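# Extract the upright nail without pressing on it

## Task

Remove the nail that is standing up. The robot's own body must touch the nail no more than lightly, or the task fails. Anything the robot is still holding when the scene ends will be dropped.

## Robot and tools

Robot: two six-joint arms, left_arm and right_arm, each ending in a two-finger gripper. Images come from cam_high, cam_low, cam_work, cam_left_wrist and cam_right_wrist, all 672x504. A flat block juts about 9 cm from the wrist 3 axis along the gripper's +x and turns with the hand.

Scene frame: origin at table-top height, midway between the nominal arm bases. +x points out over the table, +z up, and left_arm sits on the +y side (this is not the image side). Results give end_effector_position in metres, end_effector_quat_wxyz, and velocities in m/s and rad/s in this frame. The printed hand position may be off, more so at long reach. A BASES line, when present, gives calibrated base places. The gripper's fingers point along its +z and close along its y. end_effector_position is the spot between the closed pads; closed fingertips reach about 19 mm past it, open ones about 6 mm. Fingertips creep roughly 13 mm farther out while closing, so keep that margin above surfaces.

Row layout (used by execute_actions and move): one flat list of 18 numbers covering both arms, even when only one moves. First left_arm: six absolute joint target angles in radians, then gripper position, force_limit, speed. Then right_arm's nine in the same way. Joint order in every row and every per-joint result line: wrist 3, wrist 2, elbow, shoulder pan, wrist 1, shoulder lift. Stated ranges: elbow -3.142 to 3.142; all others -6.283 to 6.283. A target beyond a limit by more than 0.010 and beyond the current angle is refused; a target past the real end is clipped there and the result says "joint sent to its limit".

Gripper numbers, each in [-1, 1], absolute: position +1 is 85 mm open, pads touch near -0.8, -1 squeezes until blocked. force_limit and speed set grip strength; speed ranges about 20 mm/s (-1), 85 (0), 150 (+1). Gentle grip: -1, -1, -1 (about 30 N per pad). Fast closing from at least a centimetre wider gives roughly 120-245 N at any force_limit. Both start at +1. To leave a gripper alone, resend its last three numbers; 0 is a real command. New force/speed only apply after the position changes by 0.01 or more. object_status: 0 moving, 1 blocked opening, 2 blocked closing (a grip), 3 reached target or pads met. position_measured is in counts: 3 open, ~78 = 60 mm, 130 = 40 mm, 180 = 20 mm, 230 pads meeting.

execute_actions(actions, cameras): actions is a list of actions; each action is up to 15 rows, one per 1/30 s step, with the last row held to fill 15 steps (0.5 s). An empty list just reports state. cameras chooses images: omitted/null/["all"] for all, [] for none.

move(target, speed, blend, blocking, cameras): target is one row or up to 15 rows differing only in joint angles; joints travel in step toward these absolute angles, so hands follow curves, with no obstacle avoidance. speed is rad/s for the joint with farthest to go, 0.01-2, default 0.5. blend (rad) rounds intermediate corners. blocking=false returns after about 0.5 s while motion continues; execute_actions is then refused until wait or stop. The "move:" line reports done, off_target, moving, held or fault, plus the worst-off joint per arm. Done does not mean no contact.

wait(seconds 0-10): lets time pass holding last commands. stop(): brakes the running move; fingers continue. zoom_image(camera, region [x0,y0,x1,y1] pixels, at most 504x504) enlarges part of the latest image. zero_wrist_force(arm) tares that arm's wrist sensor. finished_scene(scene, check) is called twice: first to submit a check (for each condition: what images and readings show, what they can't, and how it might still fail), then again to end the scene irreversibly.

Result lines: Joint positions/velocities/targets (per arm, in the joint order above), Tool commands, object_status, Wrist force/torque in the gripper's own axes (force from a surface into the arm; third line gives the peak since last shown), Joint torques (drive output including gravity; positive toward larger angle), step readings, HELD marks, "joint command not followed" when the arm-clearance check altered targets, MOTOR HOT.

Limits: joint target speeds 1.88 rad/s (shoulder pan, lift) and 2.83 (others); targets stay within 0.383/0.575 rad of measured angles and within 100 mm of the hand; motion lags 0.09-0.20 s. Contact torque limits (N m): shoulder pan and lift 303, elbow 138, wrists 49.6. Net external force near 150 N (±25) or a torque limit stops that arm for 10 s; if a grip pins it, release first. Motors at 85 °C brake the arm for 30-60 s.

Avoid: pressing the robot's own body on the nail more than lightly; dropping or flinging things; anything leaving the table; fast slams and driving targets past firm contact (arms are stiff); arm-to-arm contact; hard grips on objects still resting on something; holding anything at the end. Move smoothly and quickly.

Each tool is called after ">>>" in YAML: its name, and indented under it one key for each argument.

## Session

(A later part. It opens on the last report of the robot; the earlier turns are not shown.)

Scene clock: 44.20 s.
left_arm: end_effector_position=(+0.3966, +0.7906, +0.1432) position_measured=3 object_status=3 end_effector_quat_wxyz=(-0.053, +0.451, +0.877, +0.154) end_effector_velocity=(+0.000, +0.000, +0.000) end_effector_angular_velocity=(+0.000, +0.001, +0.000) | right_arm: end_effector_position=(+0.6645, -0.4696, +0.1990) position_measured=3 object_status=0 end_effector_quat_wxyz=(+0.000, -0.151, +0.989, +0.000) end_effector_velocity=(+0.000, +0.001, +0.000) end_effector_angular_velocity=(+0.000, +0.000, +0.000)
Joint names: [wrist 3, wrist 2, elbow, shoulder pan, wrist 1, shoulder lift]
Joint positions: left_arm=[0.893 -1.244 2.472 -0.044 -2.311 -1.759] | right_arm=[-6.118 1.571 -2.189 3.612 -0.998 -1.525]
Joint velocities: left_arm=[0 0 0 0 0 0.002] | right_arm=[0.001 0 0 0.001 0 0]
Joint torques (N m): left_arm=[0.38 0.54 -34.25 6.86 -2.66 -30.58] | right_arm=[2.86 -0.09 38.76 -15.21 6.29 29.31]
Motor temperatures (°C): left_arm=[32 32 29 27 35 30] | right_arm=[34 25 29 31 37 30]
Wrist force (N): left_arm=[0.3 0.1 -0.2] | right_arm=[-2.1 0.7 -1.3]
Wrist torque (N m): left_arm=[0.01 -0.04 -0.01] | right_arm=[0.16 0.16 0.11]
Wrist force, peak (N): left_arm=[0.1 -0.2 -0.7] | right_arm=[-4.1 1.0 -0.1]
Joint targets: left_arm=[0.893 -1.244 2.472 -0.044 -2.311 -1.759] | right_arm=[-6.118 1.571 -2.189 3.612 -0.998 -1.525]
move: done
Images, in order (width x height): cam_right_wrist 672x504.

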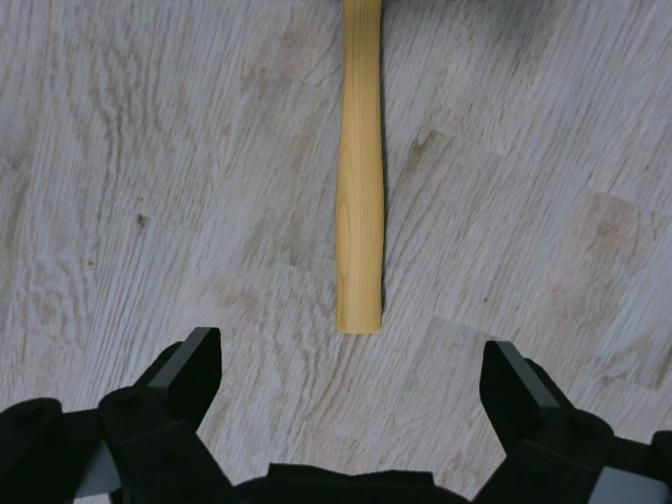

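>>> move:
  target: [0.893,-1.244,2.472,-0.044,-2.311,-1.759,1,1,1,-6.107,1.5708,-2.3258,3.6233,-0.6126,-1.774,1,0.5,-1]
  speed: 0.3
  cameras: []

>>> move:
  target: [0.893,-1.244,2.472,-0.044,-2.311,-1.759,1,1,1,-6.107,1.5708,-2.3258,3.6233,-0.6126,-1.774,-1,0.5,-1]
  cameras: ["cam_right_wrist"]

Scene clock: 46.60 s.
left_arm: end_effector_position=(+0.3966, +0.7906, +0.1432) position_measured=3 object_status=3 end_effector_quat_wxyz=(-0.053, +0.451, +0.877, +0.154) end_effector_velocity=(+0.000, +0.000, +0.000) end_effector_angular_velocity=(+0.000, +0.000, +0.001) | right_arm: end_effector_position=(+0.6633, -0.4632, +0.0293) position_measured=3 object_status=3 end_effector_quat_wxyz=(+0.000, -0.151, +0.988, +0.000) end_effector_velocity=(+0.000, +0.000, -0.001) end_effector_angular_velocity=(+0.000, +0.000, -0.002)
Joint names: [wrist 3, wrist 2, elbow, shoulder pan, wrist 1, shoulder lift]
Joint positions: left_arm=[0.893 -1.244 2.472 -0.044 -2.311 -1.759] | right_arm=[-6.107 1.571 -2.326 3.623 -0.613 -1.774]
Joint velocities: left_arm=[0 0 0 0.001 0 0] | right_arm=[0.001 0 0 0 0.002 -0.001]
Joint torques (N m): left_arm=[0.16 0.32 -35.78 8.37 -2.78 -31.64] | right_arm=[3.04 -0.85 21.41 20.11 8.82 39.66]
Motor temperatures (°C): left_arm=[32 32 29 27 35 30] | right_arm=[34 25 29 31 37 30]
Wrist force (N): left_arm=[0.1 -0.1 0.0] | right_arm=[-1.7 1.6 -1.8]
Wrist torque (N m): left_arm=[-0.01 -0.01 -0.01] | right_arm=[0.34 0.15 0.13]
Wrist force, peak (N): left_arm=[0.5 -0.1 -0.4] | right_arm=[-2.0 1.0 -2.9]
Joint targets: left_arm=[0.893 -1.244 2.472 -0.044 -2.311 -1.759] | right_arm=[-6.107 1.571 -2.326 3.623 -0.613 -1.774]
move: done
No camera images: "cameras" was empty.

Scene clock: 49.83 s.
left_arm: end_effector_position=(+0.3966, +0.7906, +0.1432) position_measured=3 object_status=3 end_effector_quat_wxyz=(-0.053, +0.451, +0.877, +0.154) end_effector_velocity=(+0.000, +0.000, +0.000) end_effector_angular_velocity=(+0.000, +0.001, +0.000) | right_arm: end_effector_position=(+0.6633, -0.4632, +0.0292) position_measured=148 object_status=0 end_effector_quat_wxyz=(+0.000, -0.151, +0.988, +0.000) end_effector_velocity=(+0.000, +0.000, +0.001) end_effector_angular_velocity=(+0.001, -0.002, +0.000)
Joint names: [wrist 3, wrist 2, elbow, shoulder pan, wrist 1, shoulder lift]
Joint positions: left_arm=[0.893 -1.244 2.472 -0.044 -2.311 -1.759] | right_arm=[-6.107 1.571 -2.326 3.623 -0.613 -1.774]
Joint velocities: left_arm=[0 0 0 0 0 0.001] | right_arm=[0 0 0 0 0.001 0.001]
Joint torques (N m): left_arm=[-0.16 0.06 -35.19 11.38 -3.46 -33.21] | right_arm=[2.89 -2.06 29.25 18.17 4.86 40.75]
Motor temperatures (°C): left_arm=[32 32 29 27 35 30] | right_arm=[34 25 29 31 37 30]
Wrist force (N): left_arm=[0.1 -0.2 -0.2] | right_arm=[14.2 5.2 -37.4]
Wrist torque (N m): left_arm=[-0.04 -0.01 -0.01] | right_arm=[0.11 0.51 -0.60]
Wrist force, peak (N): left_arm=[0.2 -0.1 -0.6] | right_arm=[14.4 5.1 -38.0]
Joint targets: left_arm=[0.893 -1.244 2.472 -0.044 -2.311 -1.759] | right_arm=[-6.107 1.571 -2.326 3.623 -0.613 -1.774]
move: done
Images, in order (width x height): cam_right_wrist 672x504.

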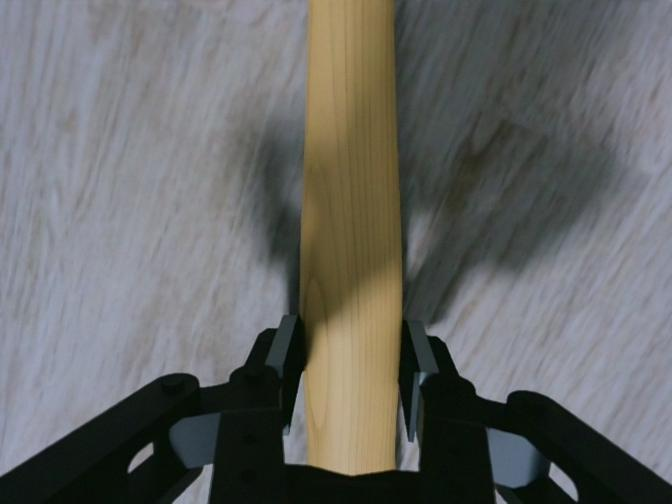

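>>> move:
  target: [0.893,-1.244,2.472,-0.044,-2.311,-1.759,1,1,1,-6.107,1.5708,-2.0707,3.6233,-1.2039,-1.4378,-1,0.5,-1]
  speed: 0.3
  cameras: ["cam_low","cam_right_wrist"]

Scene clock: 52.43 s.
left_arm: end_effector_position=(+0.3966, +0.7906, +0.1432) position_measured=3 object_status=3 end_effector_quat_wxyz=(-0.053, +0.451, +0.877, +0.154) end_effector_velocity=(+0.000, +0.000, +0.000) end_effector_angular_velocity=(+0.000, +0.000, +0.000) | right_arm: end_effector_position=(+0.6633, -0.4632, +0.2989) position_measured=148 object_status=2 end_effector_quat_wxyz=(+0.000, -0.151, +0.988, +0.000) end_effector_velocity=(+0.000, +0.000, +0.001) end_effector_angular_velocity=(+0.000, +0.000, +0.001)
Joint names: [wrist 3, wrist 2, elbow, shoulder pan, wrist 1, shoulder lift]
Joint positions: left_arm=[0.893 -1.244 2.472 -0.044 -2.311 -1.759] | right_arm=[-6.107 1.571 -2.071 3.623 -1.204 -1.438]
Joint velocities: left_arm=[0 0 0 0 0 0] | right_arm=[0 0 0.001 0.001 -0.001 0]
Joint torques (N m): left_arm=[0.34 0.75 -34.89 8.75 -3.67 -32.79] | right_arm=[2.56 1.68 52.88 14.48 1.25 54.88]
Motor temperatures (°C): left_arm=[32 32 29 27 35 30] | right_arm=[34 25 29 31 37 30]
Wrist force (N): left_arm=[0.2 0.0 -0.3] | right_arm=[-1.2 0.7 4.0]
Wrist torque (N m): left_arm=[0.00 -0.03 0.00] | right_arm=[0.14 -0.13 0.13]
Wrist force, peak (N): left_arm=[-0.1 -0.3 -0.6] | right_arm=[14.6 5.3 -37.6]
Joint targets: left_arm=[0.893 -1.244 2.472 -0.044 -2.311 -1.759] | right_arm=[-6.107 1.571 -2.071 3.623 -1.204 -1.438]
move: done
Images, in order (width x height): cam_low 672x504, cam_right_wrist 672x504.

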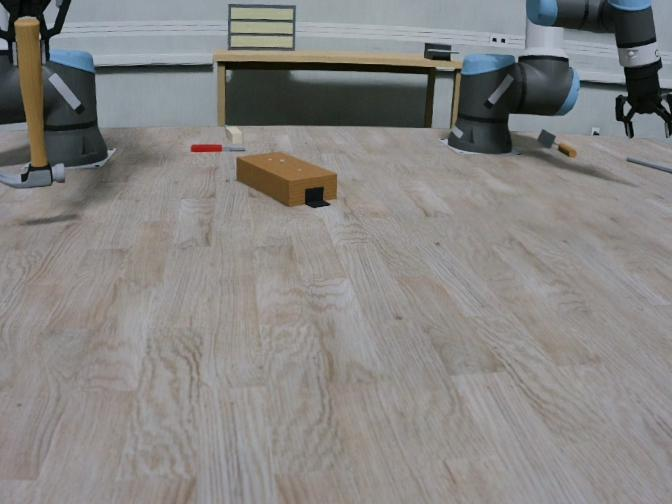

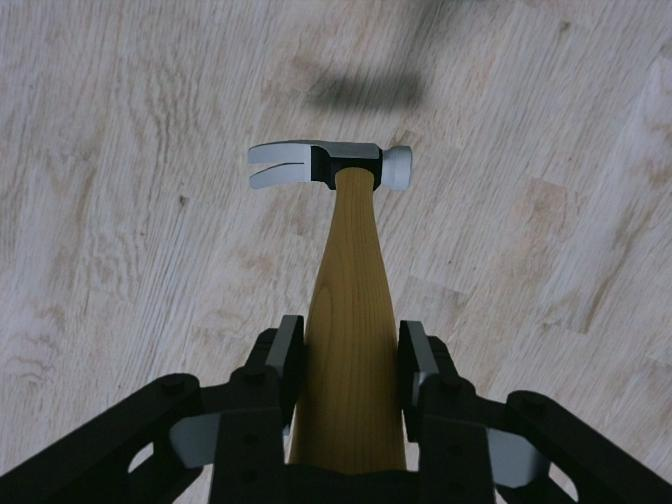

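>>> move:
  target:
    - [0.893,-1.244,2.472,-0.044,-2.311,-1.759,1,1,1,-6.107,1.5708,-1.8974,3.6233,-1.4305,-1.3845,-1,0.5,-1]
    - [0.893,-1.244,2.472,-0.044,-2.311,-1.759,1,1,1,-2.664,1.0054,-1.8779,4.8459,-1.8825,-1.4827,-1,0.5,-1]
  speed: 0.6
  cameras: ["cam_high","cam_low","cam_work","cam_right_wrist"]

Scene clock: 60.63 s.
left_arm: end_effector_position=(+0.3966, +0.7906, +0.1432) position_measured=3 object_status=3 end_effector_quat_wxyz=(-0.053, +0.451, +0.877, +0.154) end_effector_velocity=(+0.000, +0.000, -0.001) end_effector_angular_velocity=(+0.000, +0.002, +0.000) | right_arm: end_effector_position=(+0.3350, -0.0482, +0.3994) position_measured=148 object_status=2 end_effector_quat_wxyz=(+0.348, +0.716, +0.593, +0.122) end_effector_velocity=(+0.000, +0.000, -0.001) end_effector_angular_velocity=(-0.001, -0.001, -0.002)
Joint names: [wrist 3, wrist 2, elbow, shoulder pan, wrist 1, shoulder lift]
Joint positions: left_arm=[0.893 -1.244 2.472 -0.044 -2.311 -1.759] | right_arm=[-2.664 1.005 -1.878 4.846 -1.882 -1.483]
Joint velocities: left_arm=[0 0 0 0 0 0.002] | right_arm=[0.002 0 0 -0.001 -0.001 -0.001]
Joint torques (N m): left_arm=[-0.27 0.2 -36.29 8.34 -4.05 -36.14] | right_arm=[3.39 -5.17 51.29 19.99 -1.29 33.22]
Motor temperatures (°C): left_arm=[32 32 29 27 35 30] | right_arm=[34 25 29 31 37 30]
Wrist force (N): left_arm=[0.2 -0.1 -0.3] | right_arm=[-1.1 -1.5 4.1]
Wrist torque (N m): left_arm=[-0.01 -0.03 0.00] | right_arm=[0.52 -0.02 0.01]
Wrist force, peak (N): left_arm=[0.2 -0.1 -0.6] | right_arm=[-1.0 0.7 8.0]
Joint targets: left_arm=[0.893 -1.244 2.472 -0.044 -2.311 -1.759] | right_arm=[-2.664 1.005 -1.878 4.846 -1.882 -1.483]
move: done
Images, in order (width x height): cam_high 672x504, cam_low 672x504, cam_work 672x504, cam_right_wrist 672x504.

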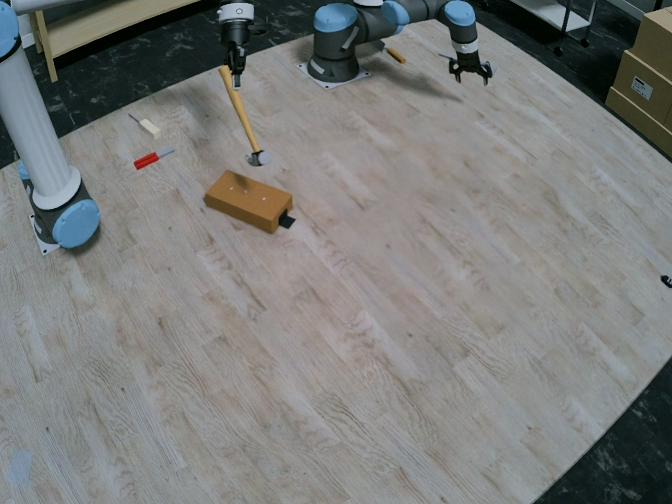

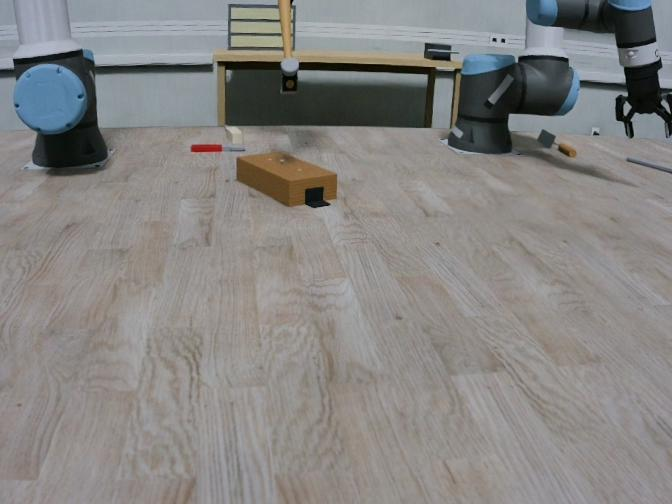

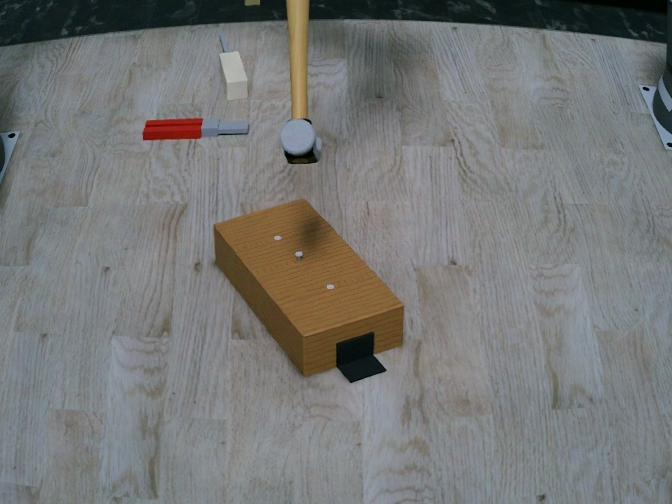

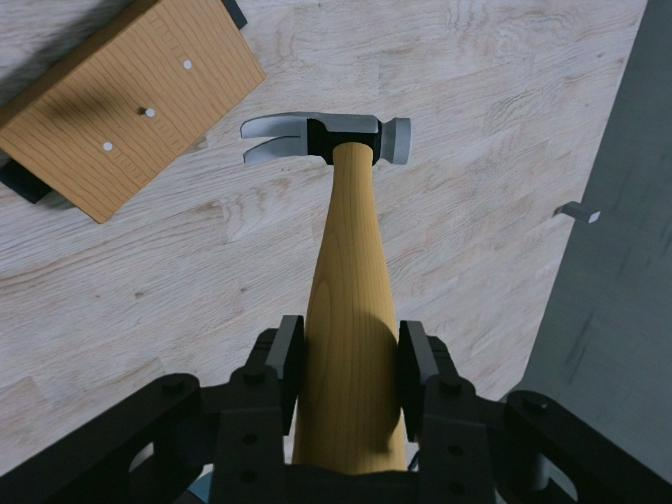

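>>> move:
  target: [0.893,-1.244,2.472,-0.044,-2.311,-1.759,1,1,1,-2.6477,1.0136,-1.9726,4.8621,-1.7626,-1.5166,-1,0.5,-1]
  speed: 0.2
  cameras: ["cam_low","cam_work","cam_right_wrist"]

>>> zoom_image:
  camera: "cam_low"
  region: [220, 40, 360, 220]

>>> zoom_image:
  camera: "cam_right_wrist"
  region: [60, 60, 320, 240]

Scene clock: 62.67 s.
left_arm: end_effector_position=(+0.3966, +0.7906, +0.1432) position_measured=3 object_status=3 end_effector_quat_wxyz=(-0.053, +0.451, +0.877, +0.154) end_effector_velocity=(+0.000, +0.000, +0.000) end_effector_angular_velocity=(+0.000, +0.001, -0.001) | right_arm: end_effector_position=(+0.3249, -0.0471, +0.3296) position_measured=148 object_status=2 end_effector_quat_wxyz=(+0.348, +0.716, +0.593, +0.122) end_effector_velocity=(-0.002, +0.000, -0.001) end_effector_angular_velocity=(+0.000, +0.000, +0.003)
Joint names: [wrist 3, wrist 2, elbow, shoulder pan, wrist 1, shoulder lift]
Joint positions: left_arm=[0.893 -1.244 2.472 -0.044 -2.311 -1.759] | right_arm=[-2.648 1.014 -1.972 4.862 -1.763 -1.517]
Joint velocities: left_arm=[0 0 0 -0.001 0 0] | right_arm=[0 0 -0.002 0.003 0.001 0]
Joint torques (N m): left_arm=[-0.11 0.3 -35.63 11.51 -3.91 -34.2] | right_arm=[3.3 1.59 37.14 20.64 6.46 33.01]
Motor temperatures (°C): left_arm=[32 32 29 27 35 30] | right_arm=[34 25 29 31 37 30]
Wrist force (N): left_arm=[0.1 0.1 -0.1] | right_arm=[-1.6 -1.8 3.8]
Wrist torque (N m): left_arm=[0.02 -0.02 0.00] | right_arm=[0.44 0.03 0.03]
Wrist force, peak (N): left_arm=[0.0 0.1 -0.6] | right_arm=[-1.7 -3.0 5.0]
Joint targets: left_arm=[0.893 -1.244 2.472 -0.044 -2.311 -1.759] | right_arm=[-2.648 1.014 -1.973 4.862 -1.763 -1.517]
move: done
Images, in order (width x height): cam_low 672x504, cam_work 672x504, cam_right_wrist 672x504.

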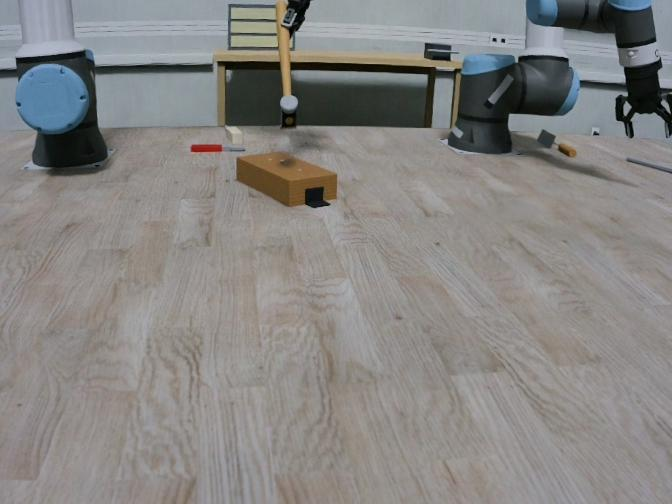

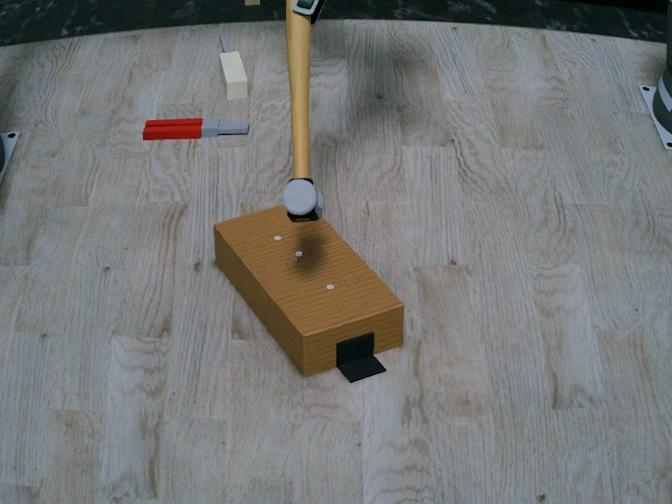

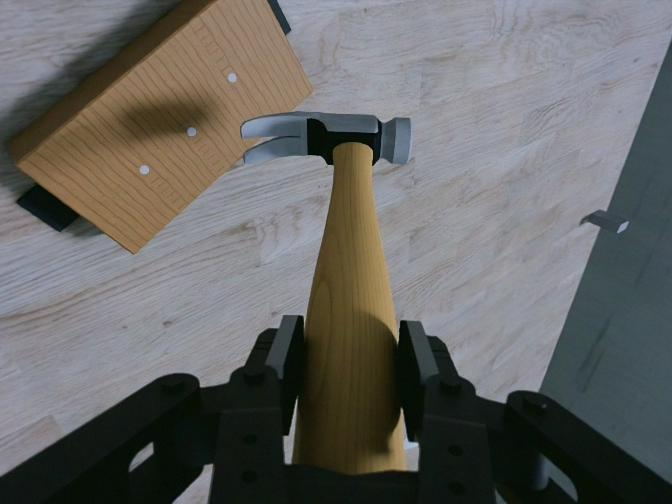

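Scaled by 2.800 from the camera's 672x504 image, which has a finer 960x720 frame.

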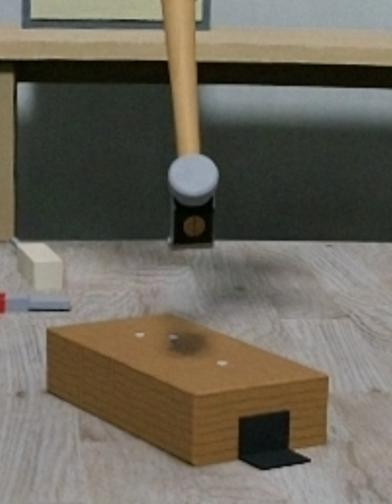

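Scaled by 1.938 from the camera's 672x504 image, which has a finer 960x720 frame.

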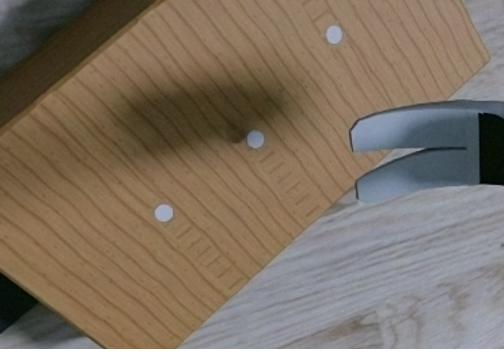

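>>> move:
  target: [0.893,-1.244,2.472,-0.044,-2.311,-1.759,1,1,1,-2.6912,0.9924,-2.0312,4.8197,-1.6682,-1.5293,-1,0.5,-1]
  speed: 0.15
  cameras: ["cam_low","cam_work","cam_right_wrist"]

>>> zoom_image:
  camera: "cam_low"
  region: [220, 60, 360, 220]

>>> zoom_image:
  camera: "cam_right_wrist"
  region: [120, 60, 320, 220]

Scene clock: 64.37 s.
left_arm: end_effector_position=(+0.3966, +0.7906, +0.1432) position_measured=3 object_status=3 end_effector_quat_wxyz=(-0.053, +0.451, +0.877, +0.154) end_effector_velocity=(+0.000, +0.000, +0.000) end_effector_angular_velocity=(+0.000, +0.000, +0.000) | right_arm: end_effector_position=(+0.3520, -0.0572, +0.2945) position_measured=148 object_status=2 end_effector_quat_wxyz=(+0.348, +0.716, +0.593, +0.122) end_effector_velocity=(+0.001, -0.001, +0.000) end_effector_angular_velocity=(+0.000, +0.000, +0.000)
Joint names: [wrist 3, wrist 2, elbow, shoulder pan, wrist 1, shoulder lift]
Joint positions: left_arm=[0.893 -1.244 2.472 -0.044 -2.311 -1.759] | right_arm=[-2.691 0.992 -2.031 4.82 -1.668 -1.529]
Joint velocities: left_arm=[0 0 -0.001 0 0 0] | right_arm=[-0.001 0 -0.001 -0.001 0 0.001]
Joint torques (N m): left_arm=[-0.12 0.63 -36.45 8.06 -3.81 -33.62] | right_arm=[-2.98 -5.43 36.57 -17.92 6.69 34.38]
Motor temperatures (°C): left_arm=[32 32 29 27 35 30] | right_arm=[34 25 29 31 37 30]
Wrist force (N): left_arm=[0.0 0.1 -0.3] | right_arm=[-0.6 -1.3 3.8]
Wrist torque (N m): left_arm=[0.02 0.01 0.00] | right_arm=[0.50 -0.09 0.02]
Wrist force, peak (N): left_arm=[0.3 -0.2 -0.4] | right_arm=[-0.7 -1.3 4.9]
Joint targets: left_arm=[0.893 -1.244 2.472 -0.044 -2.311 -1.759] | right_arm=[-2.691 0.992 -2.031 4.820 -1.668 -1.529]
move: done
Images, in order (width x height): cam_low 672x504, cam_work 672x504, cam_right_wrist 672x504.

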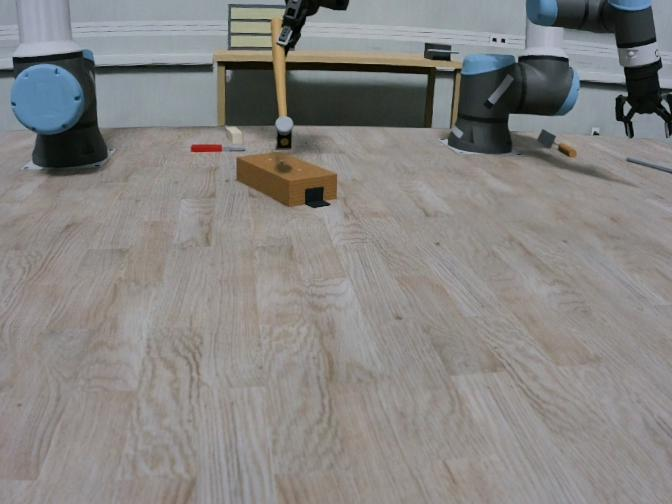

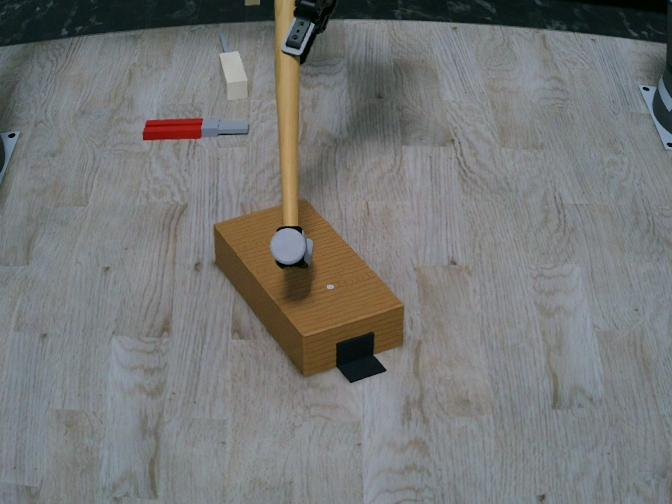

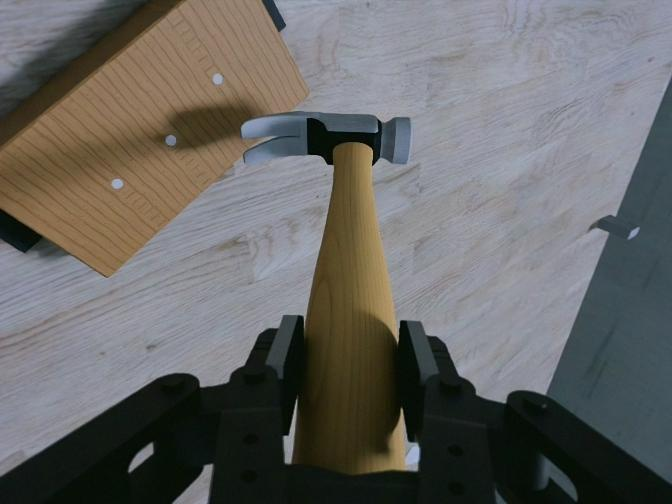

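Scaled by 3.150 from the camera's 672x504 image, which has a finer 960x720 frame.

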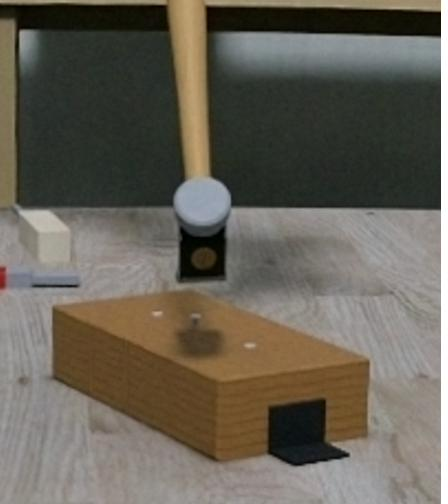

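Scaled by 2.520 from the camera's 672x504 image, which has a finer 960x720 frame.

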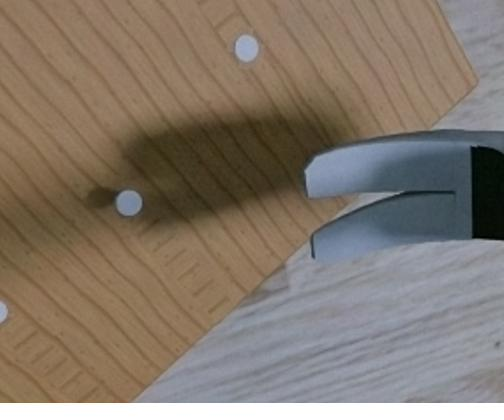

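>>> move:
  target: [0.893,-1.244,2.472,-0.044,-2.311,-1.759,1,1,1,-2.6649,1.0051,-2.0624,4.845,-1.6456,-1.5346,-1,0.5,-1]
  speed: 0.1
  cameras: ["cam_low","cam_work","cam_right_wrist"]

>>> zoom_image:
  camera: "cam_low"
  region: [220, 60, 360, 220]

>>> zoom_image:
  camera: "cam_right_wrist"
  region: [140, 60, 340, 220]

>>> zoom_image:
  camera: "cam_work"
  region: [220, 180, 380, 300]

Scene clock: 66.53 s.
left_arm: end_effector_position=(+0.3966, +0.7906, +0.1432) position_measured=3 object_status=3 end_effector_quat_wxyz=(-0.053, +0.451, +0.877, +0.154) end_effector_velocity=(+0.000, +0.000, +0.000) end_effector_angular_velocity=(+0.000, -0.001, -0.001) | right_arm: end_effector_position=(+0.3373, -0.0610, +0.2743) position_measured=148 object_status=2 end_effector_quat_wxyz=(+0.348, +0.716, +0.593, +0.122) end_effector_velocity=(-0.001, +0.000, -0.001) end_effector_angular_velocity=(+0.000, +0.000, +0.001)
Joint names: [wrist 3, wrist 2, elbow, shoulder pan, wrist 1, shoulder lift]
Joint positions: left_arm=[0.893 -1.244 2.472 -0.044 -2.311 -1.759] | right_arm=[-2.665 1.005 -2.062 4.845 -1.646 -1.535]
Joint velocities: left_arm=[0 0 -0.001 0 0 0] | right_arm=[0.001 0.001 -0.001 0.002 0.002 -0.001]
Joint torques (N m): left_arm=[-0.01 0.22 -36 8.13 -3.98 -31.21] | right_arm=[3.34 1.48 35.83 20.79 6.76 34.1]
Motor temperatures (°C): left_arm=[32 32 29 27 35 30] | right_arm=[34 25 29 31 37 30]
Wrist force (N): left_arm=[0.1 -0.3 -0.2] | right_arm=[-1.0 -1.8 3.8]
Wrist torque (N m): left_arm=[-0.04 -0.01 0.00] | right_arm=[0.45 -0.04 0.05]
Wrist force, peak (N): left_arm=[0.1 0.0 -0.6] | right_arm=[-1.2 -2.4 4.4]
Joint targets: left_arm=[0.893 -1.244 2.472 -0.044 -2.311 -1.759] | right_arm=[-2.665 1.005 -2.062 4.845 -1.646 -1.535]
move: done
Images, in order (width x height): cam_low 672x504, cam_work 672x504, cam_right_wrist 672x504.

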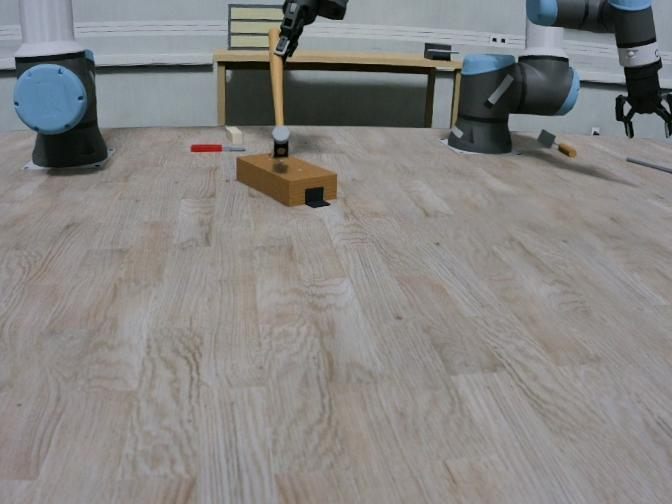

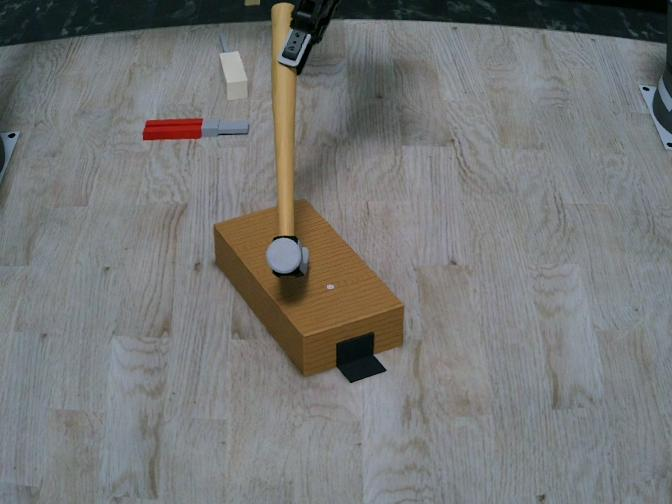

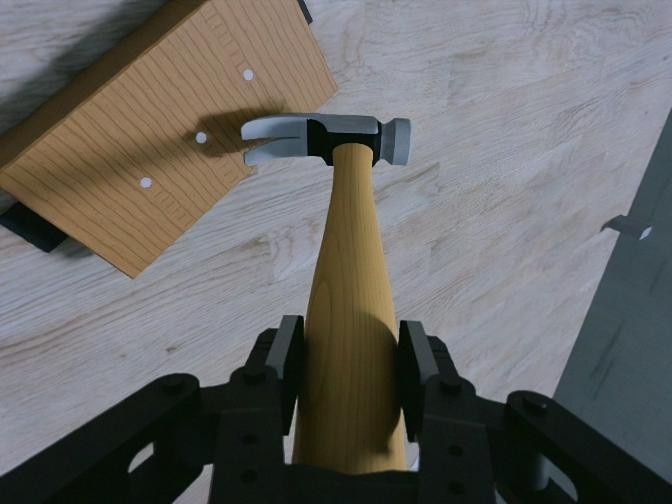

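Scaled by 3.150 from the camera's 672x504 image, which has a finer 960x720 frame.

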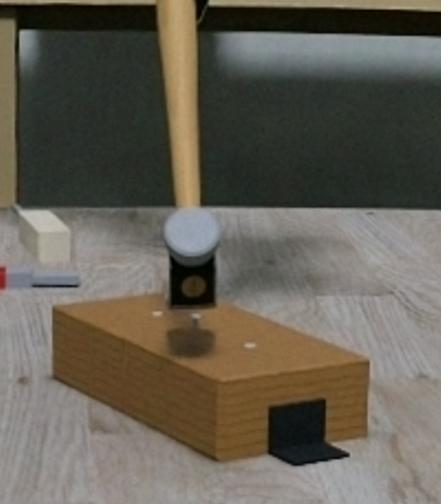

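Scaled by 2.520 from the camera's 672x504 image, which has a finer 960x720 frame.

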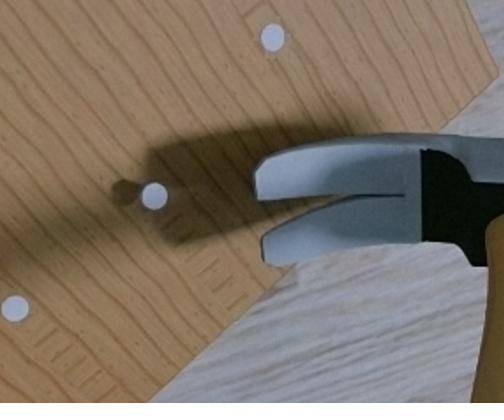

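Scaled by 3.150 from the camera's 672x504 image, which has a finer 960x720 frame.

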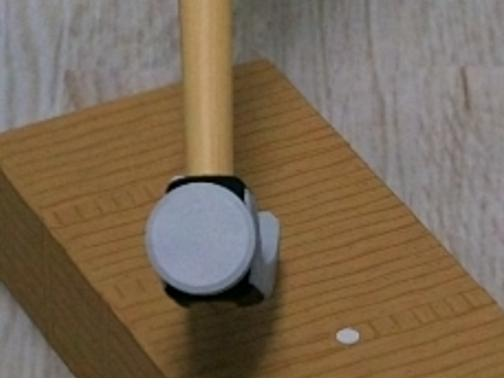

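>>> move:
  target: [0.893,-1.244,2.472,-0.044,-2.311,-1.759,1,1,1,-2.655,1.0101,-2.088,4.8547,-1.6228,-1.5371,-1,0.5,-1]
  speed: 0.05
  cameras: ["cam_low","cam_right_wrist"]

>>> zoom_image:
  camera: "cam_low"
  region: [220, 100, 320, 200]

>>> zoom_image:
  camera: "cam_right_wrist"
  region: [140, 60, 340, 220]

Scene clock: 68.07 s.
left_arm: end_effector_position=(+0.3966, +0.7906, +0.1432) position_measured=3 object_status=3 end_effector_quat_wxyz=(-0.053, +0.451, +0.877, +0.154) end_effector_velocity=(+0.000, +0.000, +0.000) end_effector_angular_velocity=(+0.001, +0.001, +0.000) | right_arm: end_effector_position=(+0.3321, -0.0661, +0.2595) position_measured=148 object_status=2 end_effector_quat_wxyz=(+0.348, +0.716, +0.593, +0.122) end_effector_velocity=(-0.001, +0.000, -0.001) end_effector_angular_velocity=(+0.001, +0.000, +0.001)
Joint names: [wrist 3, wrist 2, elbow, shoulder pan, wrist 1, shoulder lift]
Joint positions: left_arm=[0.893 -1.244 2.472 -0.044 -2.311 -1.759] | right_arm=[-2.655 1.01 -2.088 4.855 -1.623 -1.537]
Joint velocities: left_arm=[0 0.001 0 0 0 0.002] | right_arm=[0.001 0 -0.001 0.002 0.002 0]
Joint torques (N m): left_arm=[-0.07 0.68 -36.11 11.46 -3.6 -32.15] | right_arm=[3.24 1.52 35.2 21.63 6.67 33.04]
Motor temperatures (°C): left_arm=[32 32 29 27 35 30] | right_arm=[34 25 29 31 37 30]
Wrist force (N): left_arm=[0.1 0.0 -0.2] | right_arm=[-1.2 -1.5 4.0]
Wrist torque (N m): left_arm=[0.01 -0.01 0.00] | right_arm=[0.51 0.02 0.04]
Wrist force, peak (N): left_arm=[-0.1 -0.1 -0.6] | right_arm=[-1.0 -2.0 4.6]
Joint targets: left_arm=[0.893 -1.244 2.472 -0.044 -2.311 -1.759] | right_arm=[-2.655 1.010 -2.088 4.855 -1.623 -1.537]
move: done
Images, in order (width x height): cam_low 672x504, cam_right_wrist 672x504.

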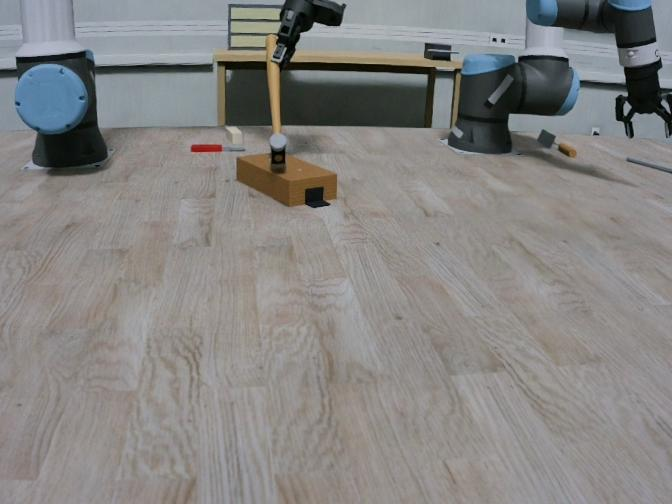

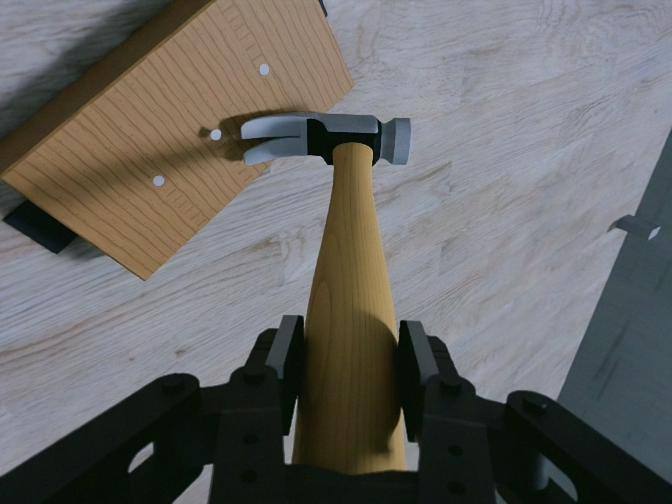

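Scaled by 5.040 from the camera's 672x504 image, which has a finer 960x720 frame.

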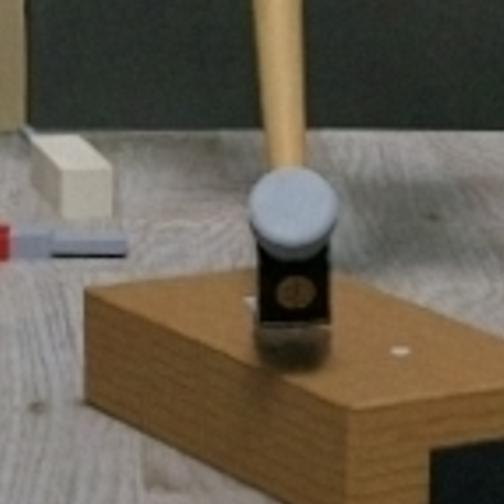

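Scaled by 2.520 from the camera's 672x504 image, which has a finer 960x720 frame.

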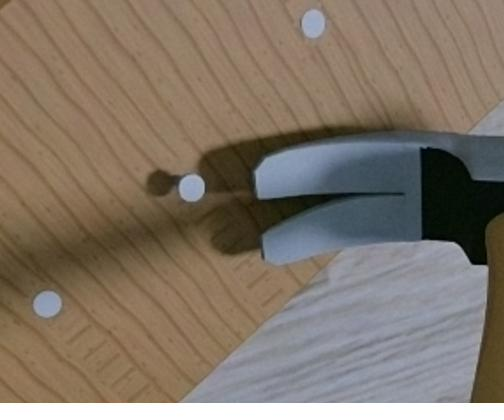

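>>> move:
  target: [0.893,-1.244,2.472,-0.044,-2.311,-1.759,1,1,1,-2.6352,1.0201,-2.0908,4.8744,-1.622,-1.5457,-1,0.5,-1]
  speed: 0.04
  cameras: ["cam_low","cam_right_wrist"]

>>> zoom_image:
  camera: "cam_low"
  region: [220, 100, 320, 200]

>>> zoom_image:
  camera: "cam_right_wrist"
  region: [180, 80, 320, 190]

Scene clock: 69.93 s.
left_arm: end_effector_position=(+0.3966, +0.7906, +0.1432) position_measured=3 object_status=3 end_effector_quat_wxyz=(-0.053, +0.451, +0.877, +0.154) end_effector_velocity=(+0.001, +0.000, +0.000) end_effector_angular_velocity=(+0.000, -0.001, -0.001) | right_arm: end_effector_position=(+0.3200, -0.0629, +0.2528) position_measured=148 object_status=2 end_effector_quat_wxyz=(+0.348, +0.716, +0.593, +0.122) end_effector_velocity=(+0.000, -0.001, -0.001) end_effector_angular_velocity=(-0.002, +0.000, -0.002)
Joint names: [wrist 3, wrist 2, elbow, shoulder pan, wrist 1, shoulder lift]
Joint positions: left_arm=[0.893 -1.244 2.472 -0.044 -2.311 -1.759] | right_arm=[-2.635 1.02 -2.091 4.874 -1.622 -1.546]
Joint velocities: left_arm=[0 0 -0.001 -0.001 0 0] | right_arm=[0.001 0.001 0 -0.001 -0.001 -0.001]
Joint torques (N m): left_arm=[-0.3 0.25 -38.17 6.4 -4.22 -31.1] | right_arm=[2.71 2.28 34.44 20.45 6.37 33.03]
Motor temperatures (°C): left_arm=[32 32 29 27 35 30] | right_arm=[34 25 29 31 37 30]
Wrist force (N): left_arm=[0.1 -0.1 -0.2] | right_arm=[-0.7 0.5 4.8]
Wrist torque (N m): left_arm=[-0.02 -0.02 0.00] | right_arm=[0.13 -0.02 0.19]
Wrist force, peak (N): left_arm=[0.3 -0.3 -0.3] | right_arm=[-0.7 0.5 4.8]
Joint targets: left_arm=[0.893 -1.244 2.472 -0.044 -2.311 -1.759] | right_arm=[-2.635 1.020 -2.091 4.874 -1.622 -1.546]
move: done
Images, in order (width x height): cam_low 672x504, cam_right_wrist 672x504.

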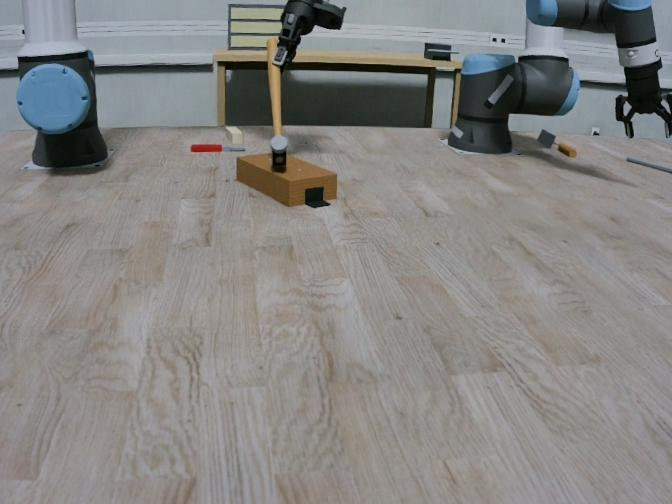

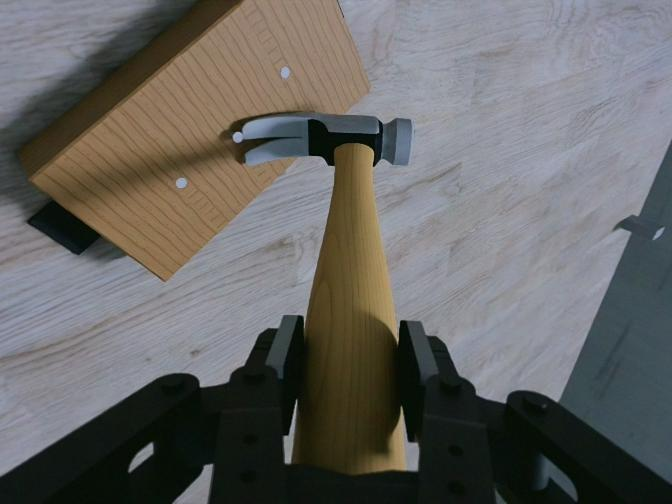

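Scaled by 5.040 from the camera's 672x504 image, which has a finer 960x720 frame.

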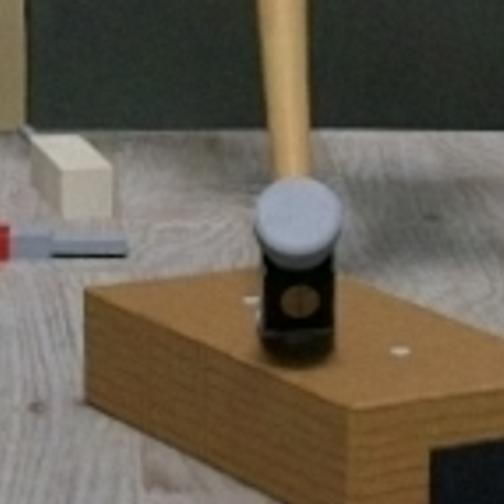

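Scaled by 3.600 from the camera's 672x504 image, which has a finer 960x720 frame.

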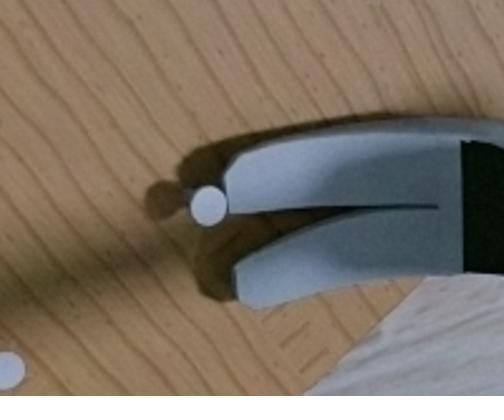

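>>> move:
  target: [0.893,-1.244,2.472,-0.044,-2.311,-1.759,1,1,1,-2.6474,1.0137,-2.081,4.8622,-1.6086,-1.5624,-1,0.5,-1]
  speed: 0.04
  cameras: ["cam_low","cam_right_wrist"]

>>> zoom_image:
  camera: "cam_right_wrist"
  region: [180, 80, 320, 190]

>>> zoom_image:
  camera: "cam_low"
  region: [220, 100, 320, 200]

Scene clock: 71.33 s.
left_arm: end_effector_position=(+0.3966, +0.7906, +0.1432) position_measured=3 object_status=3 end_effector_quat_wxyz=(-0.053, +0.451, +0.877, +0.154) end_effector_velocity=(-0.001, +0.000, -0.001) end_effector_angular_velocity=(+0.000, +0.001, +0.000) | right_arm: end_effector_position=(+0.3260, -0.0552, +0.2503) position_measured=148 object_status=2 end_effector_quat_wxyz=(+0.348, +0.716, +0.593, +0.122) end_effector_velocity=(+0.000, +0.000, -0.001) end_effector_angular_velocity=(-0.002, +0.000, +0.000)
Joint names: [wrist 3, wrist 2, elbow, shoulder pan, wrist 1, shoulder lift]
Joint positions: left_arm=[0.893 -1.244 2.472 -0.044 -2.311 -1.759] | right_arm=[-2.647 1.014 -2.081 4.862 -1.609 -1.562]
Joint velocities: left_arm=[0 0 0.001 0 0 0] | right_arm=[-0.001 0 0.001 -0.001 0.001 -0.003]
Joint torques (N m): left_arm=[-0.23 0.64 -38.14 7.39 -4.35 -34.87] | right_arm=[-3.07 -3.69 33.8 -22.89 7.22 19.67]
Motor temperatures (°C): left_arm=[32 32 29 27 35 30] | right_arm=[34 25 29 31 37 30]
Wrist force (N): left_arm=[0.1 -0.2 -0.1] | right_arm=[-9.2 7.9 -22.7]
Wrist torque (N m): left_arm=[-0.04 -0.01 0.00] | right_arm=[0.19 -0.38 0.04]
Wrist force, peak (N): left_arm=[0.3 0.0 -0.4] | right_arm=[-9.2 7.9 -22.7]
Joint targets: left_arm=[0.893 -1.244 2.472 -0.044 -2.311 -1.759] | right_arm=[-2.647 1.014 -2.081 4.862 -1.609 -1.562]
move: done
Images, in order (width x height): cam_low 672x504, cam_right_wrist 672x504.

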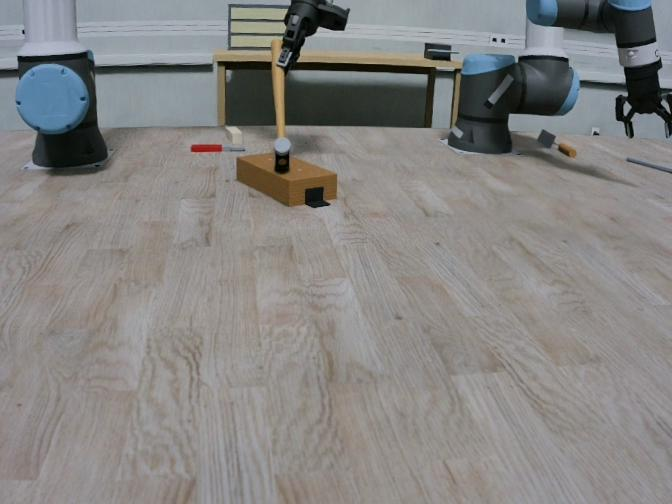

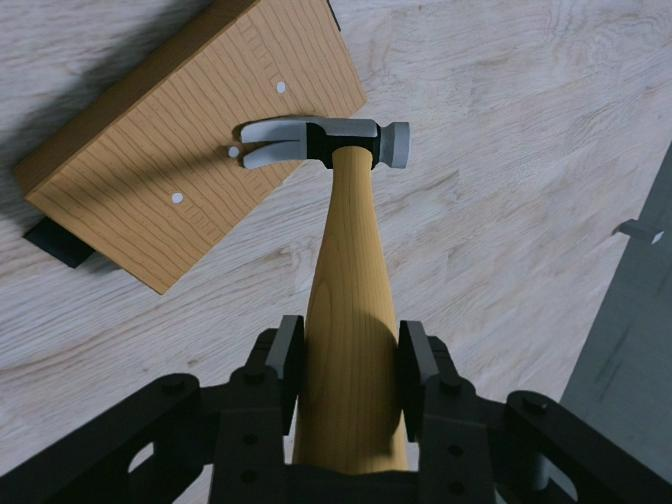

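Scaled by 3.600 from the camera's 672x504 image, which has a finer 960x720 frame.

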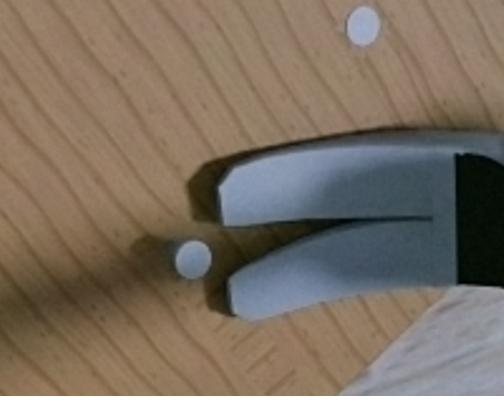

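Scaled by 5.040 from the camera's 672x504 image, which has a finer 960x720 frame.

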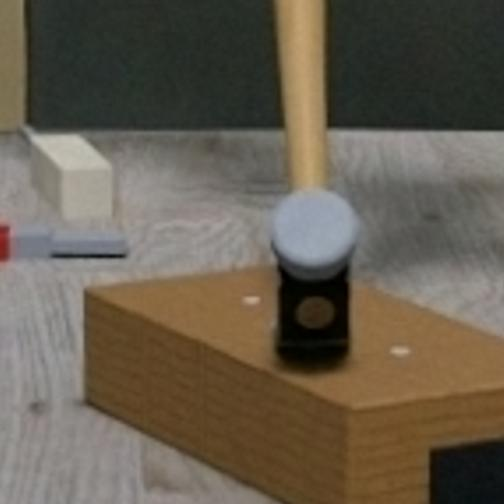

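>>> move:
  target: [0.893,-1.244,2.472,-0.044,-2.311,-1.759,1,1,1,-2.6249,1.0254,-2.0766,4.8847,-1.6249,-1.562,-1,0.5,-1]
  speed: 0.03
  cameras: ["cam_right_wrist","cam_work"]

>>> zoom_image:
  camera: "cam_right_wrist"
  region: [180, 80, 320, 190]

Scene clock: 74.63 s.
left_arm: end_effector_position=(+0.3966, +0.7906, +0.1432) position_measured=3 object_status=3 end_effector_quat_wxyz=(-0.053, +0.451, +0.877, +0.154) end_effector_velocity=(+0.000, +0.000, -0.001) end_effector_angular_velocity=(+0.001, +0.002, +0.000) | right_arm: end_effector_position=(+0.3121, -0.0531, +0.2513) position_measured=148 object_status=2 end_effector_quat_wxyz=(+0.348, +0.716, +0.593, +0.122) end_effector_velocity=(+0.001, -0.001, +0.000) end_effector_angular_velocity=(-0.002, +0.000, -0.003)
Joint names: [wrist 3, wrist 2, elbow, shoulder pan, wrist 1, shoulder lift]
Joint positions: left_arm=[0.893 -1.244 2.472 -0.044 -2.311 -1.759] | right_arm=[-2.625 1.025 -2.077 4.885 -1.625 -1.562]
Joint velocities: left_arm=[0 0 0.001 0 0 0.002] | right_arm=[0.002 0.001 0 -0.001 -0.002 -0.001]
Joint torques (N m): left_arm=[0 0.57 -38.17 9.04 -4.42 -32.13] | right_arm=[2.79 1.5 47.07 22.75 -1.51 62.29]
Motor temperatures (°C): left_arm=[32 32 29 27 35 30] | right_arm=[34 25 29 31 37 30]
Wrist force (N): left_arm=[0.1 -0.2 0.0] | right_arm=[-1.3 -1.3 3.8]
Wrist torque (N m): left_arm=[-0.03 -0.01 0.00] | right_arm=[0.52 0.04 0.06]
Wrist force, peak (N): left_arm=[0.0 -0.3 -0.6] | right_arm=[-11.2 10.4 -29.3]
Joint targets: left_arm=[0.893 -1.244 2.472 -0.044 -2.311 -1.759] | right_arm=[-2.625 1.025 -2.077 4.885 -1.625 -1.562]
move: done
Images, in order (width x height): cam_work 672x504, cam_right_wrist 672x504.

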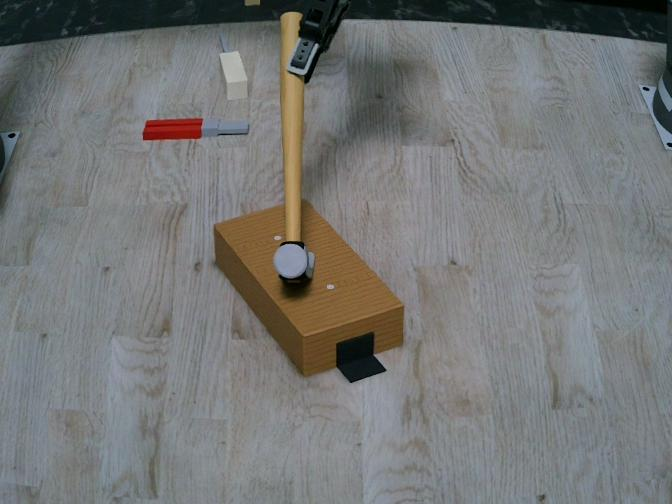

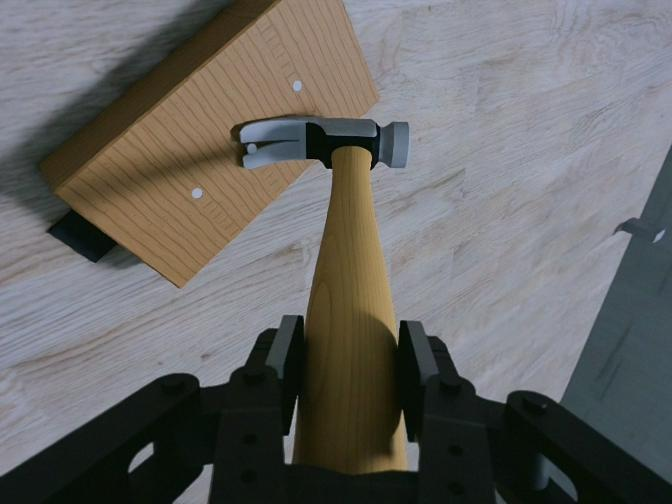

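Scaled by 3.600 from the camera's 672x504 image, which has a finer 960x720 frame.

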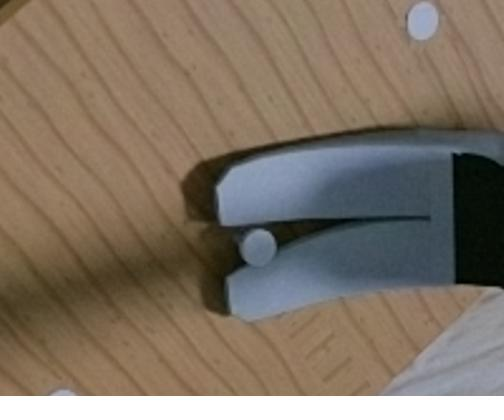

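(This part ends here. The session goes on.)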